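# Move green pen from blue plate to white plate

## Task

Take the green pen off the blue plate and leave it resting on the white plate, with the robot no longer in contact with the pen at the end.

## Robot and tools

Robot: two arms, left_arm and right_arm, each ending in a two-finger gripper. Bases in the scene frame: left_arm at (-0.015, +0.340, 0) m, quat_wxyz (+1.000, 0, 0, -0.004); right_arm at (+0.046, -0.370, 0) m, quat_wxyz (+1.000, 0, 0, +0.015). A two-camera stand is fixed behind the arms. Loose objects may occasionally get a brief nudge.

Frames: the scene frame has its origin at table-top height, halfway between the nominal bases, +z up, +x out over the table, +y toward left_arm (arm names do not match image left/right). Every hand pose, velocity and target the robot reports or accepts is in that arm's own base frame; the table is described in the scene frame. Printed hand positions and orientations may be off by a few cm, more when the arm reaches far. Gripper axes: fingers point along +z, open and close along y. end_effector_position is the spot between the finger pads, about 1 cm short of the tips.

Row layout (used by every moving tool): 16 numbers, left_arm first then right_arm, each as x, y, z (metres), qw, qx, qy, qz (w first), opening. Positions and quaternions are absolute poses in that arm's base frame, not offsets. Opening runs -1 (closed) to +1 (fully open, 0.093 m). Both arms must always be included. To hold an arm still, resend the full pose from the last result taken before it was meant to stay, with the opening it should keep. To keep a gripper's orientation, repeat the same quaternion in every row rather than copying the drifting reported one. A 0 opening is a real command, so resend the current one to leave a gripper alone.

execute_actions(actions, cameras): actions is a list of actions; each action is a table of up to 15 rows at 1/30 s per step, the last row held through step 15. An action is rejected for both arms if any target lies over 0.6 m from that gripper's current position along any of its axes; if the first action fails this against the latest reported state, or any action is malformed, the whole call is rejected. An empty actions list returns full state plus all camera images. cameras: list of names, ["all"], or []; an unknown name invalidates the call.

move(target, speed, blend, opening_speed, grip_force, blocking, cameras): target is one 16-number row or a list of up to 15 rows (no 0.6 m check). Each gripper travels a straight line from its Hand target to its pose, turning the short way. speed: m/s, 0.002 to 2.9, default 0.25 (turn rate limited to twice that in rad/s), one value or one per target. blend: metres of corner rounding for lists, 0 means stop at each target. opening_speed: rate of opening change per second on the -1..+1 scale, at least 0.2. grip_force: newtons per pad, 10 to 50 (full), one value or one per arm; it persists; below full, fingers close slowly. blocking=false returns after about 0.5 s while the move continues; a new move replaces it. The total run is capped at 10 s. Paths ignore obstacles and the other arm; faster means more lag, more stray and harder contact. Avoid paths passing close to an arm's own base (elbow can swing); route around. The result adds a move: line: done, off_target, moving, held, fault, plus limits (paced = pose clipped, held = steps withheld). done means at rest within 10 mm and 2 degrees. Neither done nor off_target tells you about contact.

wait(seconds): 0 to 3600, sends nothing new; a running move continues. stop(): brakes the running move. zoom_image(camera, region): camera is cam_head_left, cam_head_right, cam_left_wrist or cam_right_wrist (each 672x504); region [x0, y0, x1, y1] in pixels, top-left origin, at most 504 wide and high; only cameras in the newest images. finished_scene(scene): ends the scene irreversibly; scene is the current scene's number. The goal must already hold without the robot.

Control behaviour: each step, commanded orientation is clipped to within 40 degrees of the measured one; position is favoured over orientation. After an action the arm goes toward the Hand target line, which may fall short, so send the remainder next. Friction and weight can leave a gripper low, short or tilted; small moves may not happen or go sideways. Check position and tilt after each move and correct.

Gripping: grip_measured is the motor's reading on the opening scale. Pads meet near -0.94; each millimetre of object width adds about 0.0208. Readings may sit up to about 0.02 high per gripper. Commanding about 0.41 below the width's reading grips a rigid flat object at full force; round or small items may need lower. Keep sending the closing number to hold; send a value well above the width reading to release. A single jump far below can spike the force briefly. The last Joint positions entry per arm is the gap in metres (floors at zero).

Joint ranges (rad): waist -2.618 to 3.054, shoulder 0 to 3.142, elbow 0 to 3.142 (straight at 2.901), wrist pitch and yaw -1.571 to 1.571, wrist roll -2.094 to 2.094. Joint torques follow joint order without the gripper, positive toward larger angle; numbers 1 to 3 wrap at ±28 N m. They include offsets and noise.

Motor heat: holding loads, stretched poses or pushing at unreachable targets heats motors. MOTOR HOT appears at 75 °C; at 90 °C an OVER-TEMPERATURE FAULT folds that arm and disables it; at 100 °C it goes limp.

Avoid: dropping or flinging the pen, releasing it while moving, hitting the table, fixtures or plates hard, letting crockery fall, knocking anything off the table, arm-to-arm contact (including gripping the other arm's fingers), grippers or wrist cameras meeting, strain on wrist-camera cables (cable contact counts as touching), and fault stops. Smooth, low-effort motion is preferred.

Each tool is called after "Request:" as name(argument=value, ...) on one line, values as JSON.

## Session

Request:
execute_actions(actions=[])

Scene clock: 0.00 s.
left_arm: end_effector_position=(+0.3446, -0.1938, +0.1429) grip_measured=+1.000 end_effector_quat_wxyz=(+0.419, +0.278, +0.836, -0.221) | right_arm: end_effector_position=(+0.3585, +0.1553, +0.1247) grip_measured=+1.000 end_effector_quat_wxyz=(+0.346, -0.094, +0.883, +0.303)
Joint positions: left_arm=[-0.358 1.38 0.763 -0.016 0.37 0.096 0.093] | right_arm=[0.202 1.439 0.77 -0.046 -0.498 0.219 0.093]
Joint velocities: within noise
Joint torques (N m): no reading
Motor temperatures (°C): left_arm=[26 27 28 29 26 28 26] | right_arm=[27 28 25 26 26 27 27]
Heat: left arm: 29 °C; right arm: 28 °C.
Hand target: left_arm +0.3458, -0.1942, +0.1462; +0.421, +0.278, +0.834, -0.220 | right_arm +0.3603, +0.1556, +0.1286; +0.351, -0.096, +0.881, +0.303
Tool commands: left_gripper/opening=+1.0 right_gripper/opening=+1.0

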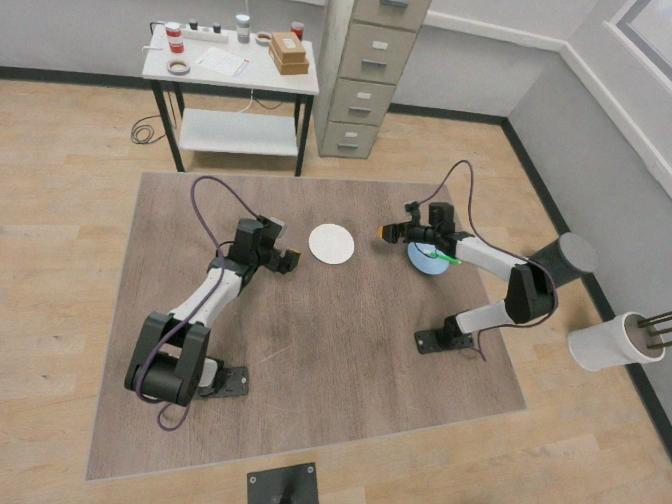

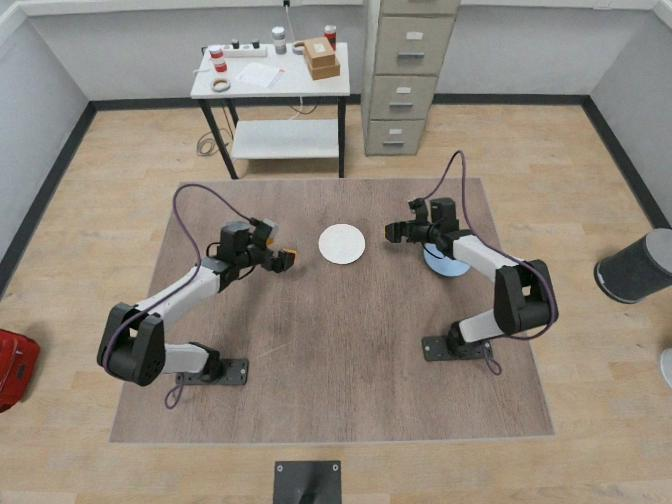

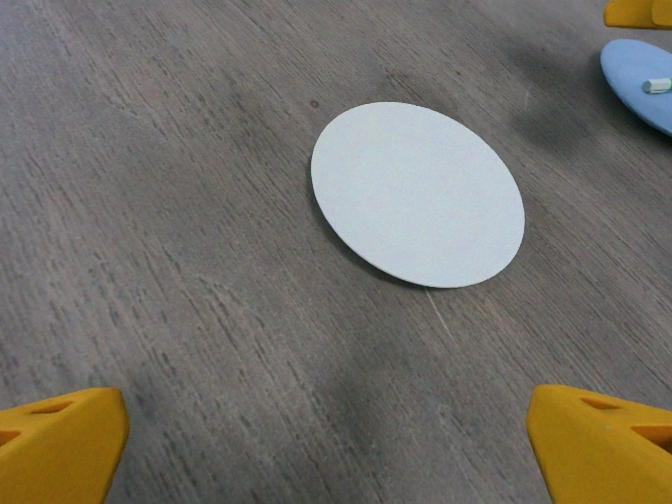

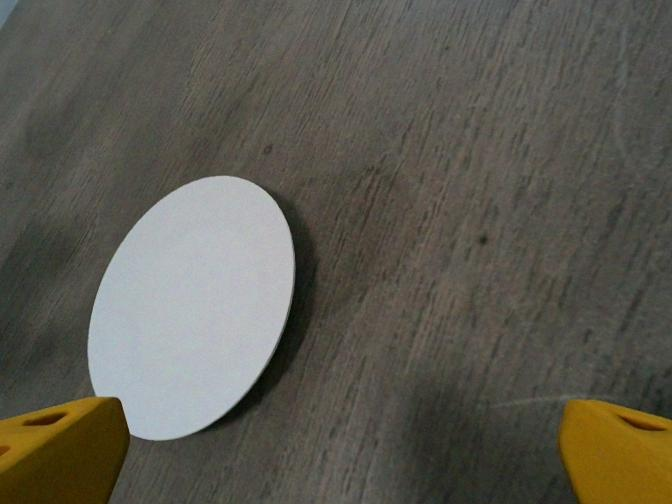

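Request:
move(target=[0.33,-0.06,0.15,0.421,0.278,0.834,-0.220,1,0.29,-0.03,0.17,0,0,1,0,0.2], speed=0.4, cameras=["cam_right_wrist","cam_head_right"])

Scene clock: 9.57 s.
left_arm: end_effector_position=(+0.3328, -0.0593, +0.1467) grip_measured=+1.000 end_effector_quat_wxyz=(+0.426, +0.273, +0.836, -0.212) | right_arm: end_effector_position=(+0.2858, -0.0247, +0.1670) grip_measured=+0.202 end_effector_quat_wxyz=(+0.002, +0.003, +1.000, +0.011)
Joint positions: left_arm=[0.169 1.282 0.751 -0.311 0.746 0.504 0.093] | right_arm=[-0.099 1.632 1.521 -1.457 -0.022 -0.093 0.055]
Joint torques (N m): left_arm=[0.57 -4.03 9.57 1.46 0.7 0.24] | right_arm=[-0.02 -5.55 8.25 0.15 0.07 -0.02]
Heat: left arm: 32 °C; right arm: 29 °C.
Hand target: left_arm +0.3298, -0.0605, +0.1503; +0.422, +0.278, +0.834, -0.221 | right_arm +0.2889, -0.0285, +0.1715; +0.002, -0.001, +1.000, +0.003
Off the commanded pose: left_arm 0.004 m, 1 deg | right_arm 0.007 m, 1 deg.
move: done
Images, in order (width x height): cam_head_right 672x504, cam_right_wrist 672x504.

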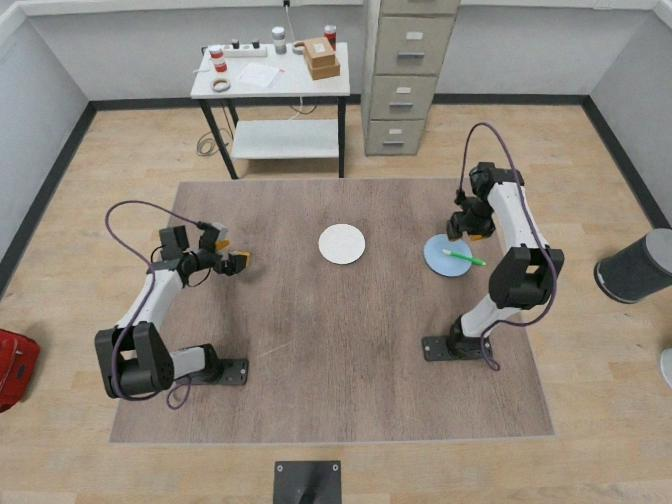

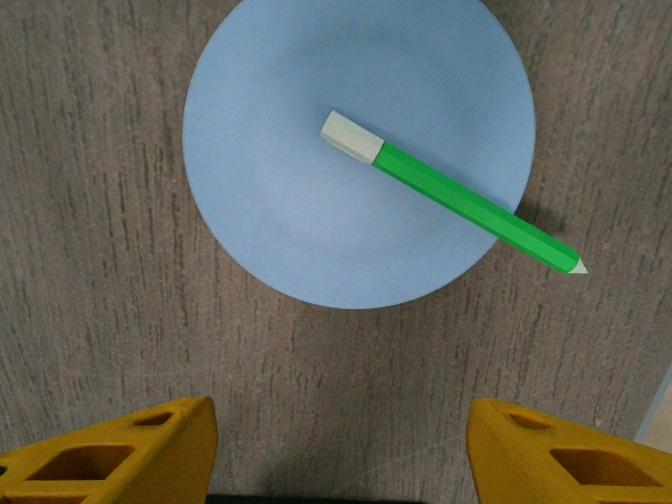

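Request:
move(target=[0.33,-0.06,0.15,0.421,0.278,0.834,-0.220,1,0.28,-0.083,0.065,0,-0.485,0.875,0,0], speed=0.35, cameras=["cam_right_wrist"])

Scene clock: 21.57 s.
left_arm: end_effector_position=(+0.3328, -0.0593, +0.1467) grip_measured=+1.000 end_effector_quat_wxyz=(+0.426, +0.274, +0.836, -0.211) | right_arm: end_effector_position=(+0.2815, -0.0822, +0.0730) grip_measured=+0.002 end_effector_quat_wxyz=(+0.002, -0.482, +0.876, -0.005)
Joint positions: left_arm=[0.169 1.282 0.751 -0.311 0.746 0.505 0.093] | right_arm=[-0.282 1.67 1.187 -1.078 0.004 -1.288 0.045]
Joint torques (N m): left_arm=[0.62 -3.99 9.57 1.47 0.68 0.24] | right_arm=[-0.25 -6.13 3.74 0.6 -0.1 -0.03]
Heat: left arm: 32 °C; right arm: 30 °C.
Hand target: left_arm +0.3301, -0.0601, +0.1501; +0.422, +0.278, +0.835, -0.220 | right_arm +0.2796, -0.0840, +0.0651; -0.003, -0.485, +0.874, -0.003
Off the commanded pose: left_arm 0.004 m, 1 deg | right_arm 0.008 m, 1 deg.
move: done

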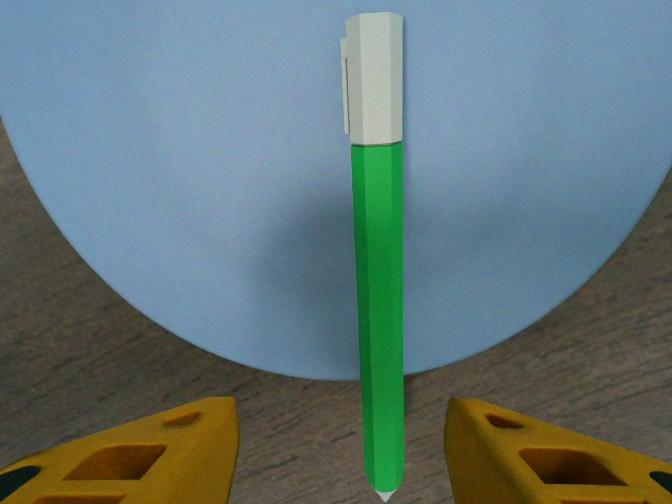

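Request:
move(target=[0.33,-0.06,0.15,0.421,0.278,0.834,-0.220,1,0.300,-0.070,0.041,0,-0.508,0.862,0,0], speed=0.15, cameras=["cam_right_wrist"])

Scene clock: 31.90 s.
left_arm: end_effector_position=(+0.3328, -0.0593, +0.1467) grip_measured=+1.000 end_effector_quat_wxyz=(+0.426, +0.274, +0.836, -0.211) | right_arm: end_effector_position=(+0.3001, -0.0716, +0.0491) grip_measured=+0.002 end_effector_quat_wxyz=(+0.001, -0.504, +0.864, -0.004)
Joint positions: left_arm=[0.169 1.282 0.751 -0.311 0.746 0.505 0.093] | right_arm=[-0.232 1.754 1.184 -0.994 0.004 -1.288 0.045]
Joint torques (N m): left_arm=[0.64 -3.99 9.58 1.47 0.68 0.24] | right_arm=[0.46 -6.48 3.99 0.59 -0.17 0.02]
Motor temperatures (°C): left_arm=[26 29 33 32 26 28 26] | right_arm=[27 30 28 27 26 27 27]
Heat: left arm: 33 °C; right arm: 30 °C.
Hand target: left_arm +0.3300, -0.0601, +0.1501; +0.422, +0.278, +0.835, -0.220 | right_arm +0.2997, -0.0701, +0.0412; +0.000, -0.508, +0.862, +0.000
Off the commanded pose: left_arm 0.004 m, 1 deg | right_arm 0.008 m, 1 deg.
move: done

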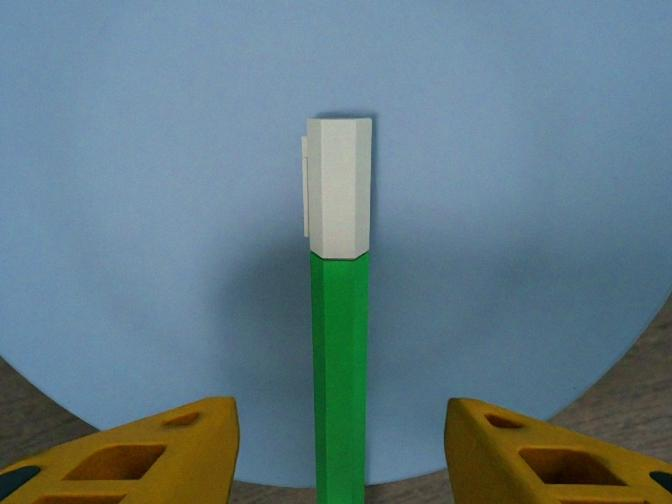

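Request:
move(target=[[0.33,-0.06,0.15,0.421,0.278,0.834,-0.220,1,0.299,-0.068,0.026,0,-0.508,0.862,0,0],[0.33,-0.06,0.15,0.421,0.278,0.834,-0.220,1,0.299,-0.068,0.026,0,-0.508,0.862,0,-1]], speed=0.1, grip_force=40)

Request:
move(target=[0.33,-0.06,0.15,0.421,0.278,0.834,-0.220,1,0.30,-0.068,0.11,0,-0.508,0.862,0,-1], cameras=["cam_right_wrist"])

Scene clock: 41.40 s.
left_arm: end_effector_position=(+0.3328, -0.0593, +0.1467) grip_measured=+1.000 end_effector_quat_wxyz=(+0.426, +0.274, +0.836, -0.211) | right_arm: end_effector_position=(+0.3002, -0.0705, +0.0344) grip_measured=-0.830 end_effector_quat_wxyz=(+0.002, -0.506, +0.863, -0.005)
Joint positions: left_arm=[0.169 1.282 0.751 -0.311 0.746 0.505 0.093] | right_arm=[-0.228 1.771 1.143 -0.932 0.004 -1.288 0.005]
Joint torques (N m): left_arm=[0.64 -3.99 9.57 1.47 0.68 0.24] | right_arm=[0.61 -6.56 3.69 0.59 -0.19 0.08]
Heat: left arm: 34 °C; right arm: 31 °C.
Hand target: left_arm +0.3300, -0.0601, +0.1501; +0.422, +0.278, +0.835, -0.220 | right_arm +0.2989, -0.0681, +0.0262; +0.000, -0.508, +0.862, +0.000
Off the commanded pose: left_arm 0.004 m, 1 deg | right_arm 0.009 m, 1 deg.
grip_force (N): 40, 40
move: done

Scene clock: 43.03 s.
left_arm: end_effector_position=(+0.3328, -0.0593, +0.1467) grip_measured=+1.000 end_effector_quat_wxyz=(+0.426, +0.274, +0.836, -0.211) | right_arm: end_effector_position=(+0.2951, -0.0693, +0.1011) grip_measured=-0.834 end_effector_quat_wxyz=(-0.007, -0.506, +0.863, +0.004)
Joint positions: left_arm=[0.169 1.282 0.751 -0.311 0.746 0.505 0.093] | right_arm=[-0.228 1.711 1.346 -1.222 0.004 -1.288 0.005]
Joint torques (N m): left_arm=[0.62 -3.99 9.57 1.48 0.68 0.24] | right_arm=[0.65 -7.94 8.09 0.03 -0.19 0.09]
Heat: left arm: 34 °C; right arm: 31 °C.
Hand target: left_arm +0.3300, -0.0601, +0.1501; +0.422, +0.278, +0.835, -0.220 | right_arm +0.2997, -0.0680, +0.1099; +0.000, -0.508, +0.861, +0.000
Off the commanded pose: left_arm 0.004 m, 1 deg | right_arm 0.010 m, 1 deg.
grip_force (N): 40, 40
move: done

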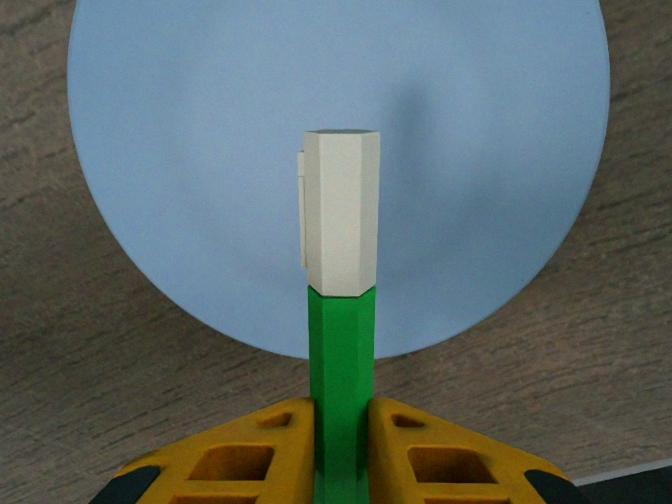

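Request:
move(target=[0.33,-0.06,0.15,0.421,0.278,0.834,-0.220,1,0.362,0.312,0.11,0,-0.707,0.707,0,-1], speed=0.35, cameras=["cam_right_wrist"])

Scene clock: 51.27 s.
left_arm: end_effector_position=(+0.3328, -0.0593, +0.1467) grip_measured=+1.000 end_effector_quat_wxyz=(+0.426, +0.274, +0.836, -0.211) | right_arm: end_effector_position=(+0.3607, +0.3128, +0.1129) grip_measured=-0.834 end_effector_quat_wxyz=(-0.028, +0.712, -0.702, +0.004)
Joint positions: left_arm=[0.169 1.282 0.751 -0.311 0.746 0.505 0.093] | right_arm=[0.716 2.443 2.491 -1.563 0.004 -0.87 0.005]
Joint torques (N m): left_arm=[0.62 -3.99 9.58 1.47 0.68 0.24] | right_arm=[-0.21 -11.51 8.06 0.22 -0.09 0.19]
Heat: left arm: 34 °C; right arm: 32 °C.
Hand target: left_arm +0.3300, -0.0601, +0.1501; +0.422, +0.278, +0.835, -0.220 | right_arm +0.3630, +0.3107, +0.1096; -0.021, +0.707, -0.707, +0.005
Off the commanded pose: left_arm 0.004 m, 1 deg | right_arm 0.003 m, 3 deg.
joint sent to its limit (right arm) — joint 4 (wrist pitch), lower limit. The joint targets still meet the commanded pose.
grip_force (N): 40, 40
move: off_target (right_arm)

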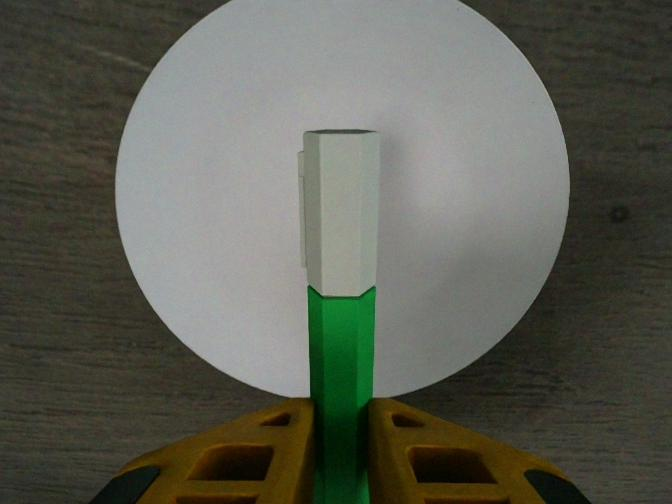

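Request:
move(target=[0.33,-0.06,0.15,0.421,0.278,0.834,-0.220,1,0.362,0.323,0.05,0,-0.707,0.707,0,-1], speed=0.15, cameras=["cam_right_wrist"])

Scene clock: 58.57 s.
left_arm: end_effector_position=(+0.3328, -0.0593, +0.1467) grip_measured=+1.000 end_effector_quat_wxyz=(+0.426, +0.274, +0.836, -0.211) | right_arm: end_effector_position=(+0.3616, +0.3185, +0.0607) grip_measured=-0.834 end_effector_quat_wxyz=(-0.001, +0.709, -0.705, +0.002)
Joint positions: left_arm=[0.169 1.282 0.751 -0.311 0.746 0.505 0.093] | right_arm=[0.723 2.496 2.379 -1.451 0.004 -0.853 0.005]
Joint torques (N m): left_arm=[0.64 -3.97 9.57 1.48 0.68 0.24] | right_arm=[0.62 -12.52 4.89 0.61 -0.17 0.19]
Motor temperatures (°C): left_arm=[26 29 35 33 27 28 26] | right_arm=[27 35 30 27 26 27 27]
Heat: left arm: 35 °C; right arm: 35 °C.
Hand target: left_arm +0.3300, -0.0601, +0.1501; +0.422, +0.278, +0.835, -0.220 | right_arm +0.3618, +0.3227, +0.0502; +0.000, +0.707, -0.707, +0.000
Off the commanded pose: left_arm 0.004 m, 1 deg | right_arm 0.012 m, 0 deg.
grip_force (N): 40, 40
move: off_target (right_arm)

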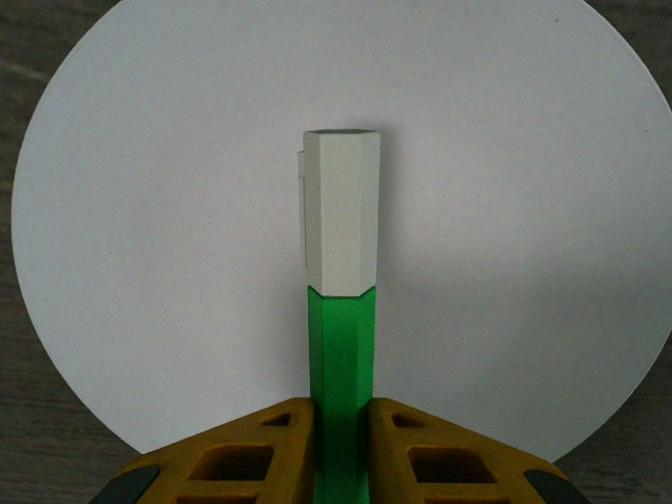

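Request:
move(target=[0.33,-0.06,0.15,0.421,0.278,0.834,-0.220,1,0.362,0.324,0.035,0,-0.707,0.707,0,-1], speed=0.06, cameras=["cam_right_wrist"])

Scene clock: 66.33 s.
left_arm: end_effector_position=(+0.3328, -0.0593, +0.1467) grip_measured=+1.000 end_effector_quat_wxyz=(+0.426, +0.274, +0.836, -0.211) | right_arm: end_effector_position=(+0.3643, +0.3208, +0.0481) grip_measured=-0.834 end_effector_quat_wxyz=(-0.006, +0.708, -0.706, +0.002)
Joint positions: left_arm=[0.169 1.282 0.751 -0.311 0.746 0.505 0.093] | right_arm=[0.723 2.496 2.329 -1.391 0.004 -0.851 0.005]
Joint torques (N m): left_arm=[0.64 -3.99 9.57 1.47 0.68 0.24] | right_arm=[0.73 -12.72 3.9 0.66 -0.17 0.18]
Heat: left arm: 35 °C; right arm: 36 °C.
Hand target: left_arm +0.3300, -0.0601, +0.1501; +0.422, +0.278, +0.835, -0.220 | right_arm +0.3617, +0.3237, +0.0352; +0.001, +0.707, -0.707, +0.000
Off the commanded pose: left_arm 0.004 m, 1 deg | right_arm 0.014 m, 1 deg.
grip_force (N): 40, 40
move: off_target (right_arm)

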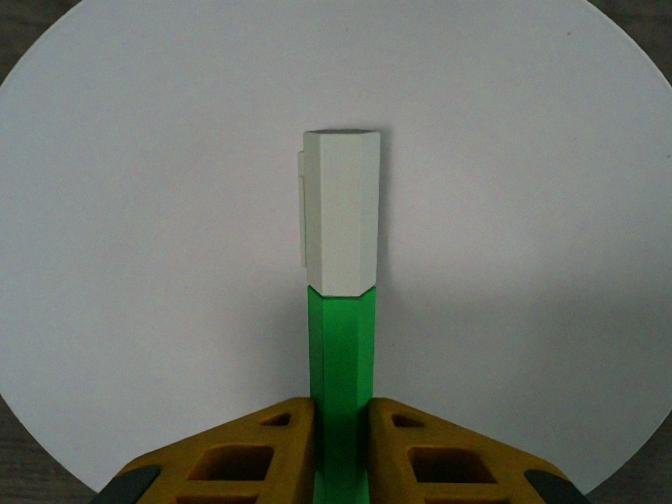

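Shadow shrinking; continue.

Request:
move(target=[0.33,-0.06,0.15,0.421,0.278,0.834,-0.220,1,0.361,0.324,0.022,0,-0.707,0.707,0,-1], speed=0.06, cameras=["cam_right_wrist"])

Scene clock: 71.03 s.
left_arm: end_effector_position=(+0.3328, -0.0593, +0.1467) grip_measured=+1.000 end_effector_quat_wxyz=(+0.426, +0.274, +0.836, -0.211) | right_arm: end_effector_position=(+0.3620, +0.3190, +0.0356) grip_measured=-0.834 end_effector_quat_wxyz=(+0.001, +0.708, -0.706, +0.002)
Joint positions: left_arm=[0.169 1.282 0.751 -0.311 0.746 0.505 0.093] | right_arm=[0.724 2.496 2.279 -1.356 0.004 -0.85 0.005]
Joint torques (N m): left_arm=[0.62 -3.97 9.57 1.48 0.68 0.24] | right_arm=[0.84 -13.2 3.07 0.86 -0.17 0.19]
Heat: left arm: 35 °C; right arm: 36 °C.
Hand target: left_arm +0.3300, -0.0601, +0.1501; +0.422, +0.278, +0.835, -0.220 | right_arm +0.3606, +0.3237, +0.0222; +0.001, +0.707, -0.707, +0.000
Off the commanded pose: left_arm 0.004 m, 1 deg | right_arm 0.015 m, 0 deg.
grip_force (N): 40, 40
move: off_target (right_arm)

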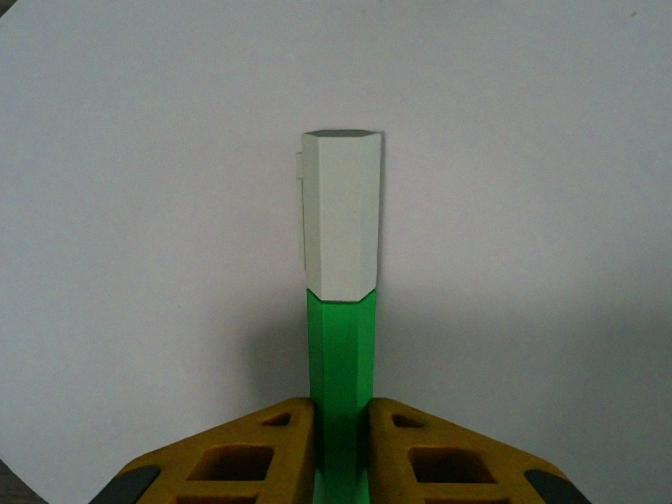

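Request:
move(target=[[0.33,-0.06,0.15,0.421,0.278,0.834,-0.220,1,0.361,0.324,0.021,0,-0.707,0.707,0,-1],[0.33,-0.06,0.15,0.421,0.278,0.834,-0.220,1,0.361,0.324,0.021,0,-0.707,0.707,0,-0.4],[0.33,-0.06,0.15,0.421,0.278,0.834,-0.220,1,0.361,0.324,0.125,0,-0.707,0.707,0,-0.4]], speed=[0.05,0.1,0.2], opening_speed=0.6, cameras=["cam_right_wrist"])

Scene clock: 78.67 s.
left_arm: end_effector_position=(+0.3328, -0.0593, +0.1467) grip_measured=+1.000 end_effector_quat_wxyz=(+0.426, +0.274, +0.836, -0.211) | right_arm: end_effector_position=(+0.3639, +0.3217, +0.1044) grip_measured=-0.402 end_effector_quat_wxyz=(-0.030, +0.708, -0.705, +0.004)
Joint positions: left_arm=[0.169 1.282 0.751 -0.311 0.746 0.505 0.093] | right_arm=[0.725 2.489 2.54 -1.563 0.004 -0.85 0.026]
Joint torques (N m): left_arm=[0.64 -3.97 9.58 1.47 0.68 0.24] | right_arm=[0.73 -16.95 7.46 0.25 -0.17 0.19]
Heat: left arm: 36 °C; right arm: 38 °C.
Hand target: left_arm +0.3300, -0.0601, +0.1501; +0.422, +0.278, +0.835, -0.220 | right_arm +0.3606, +0.3236, +0.1241; -0.046, +0.706, -0.706, +0.003
Off the commanded pose: left_arm 0.004 m, 1 deg | right_arm 0.021 m, 3 deg.
joint sent to its limit (right arm) — joint 4 (wrist pitch), lower limit. The joint targets are off in orientation, not in position.
grip_force (N): 40, 40
move: off_target (right_arm); target 2's new opening was sent with right_arm's hand 0.015 m and 0 deg from that target

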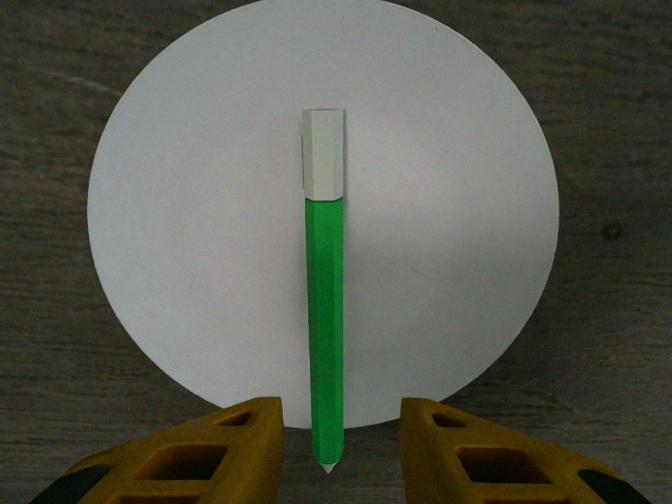

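Request:
finished_scene(scene=2)

The scene is finished: the task was done.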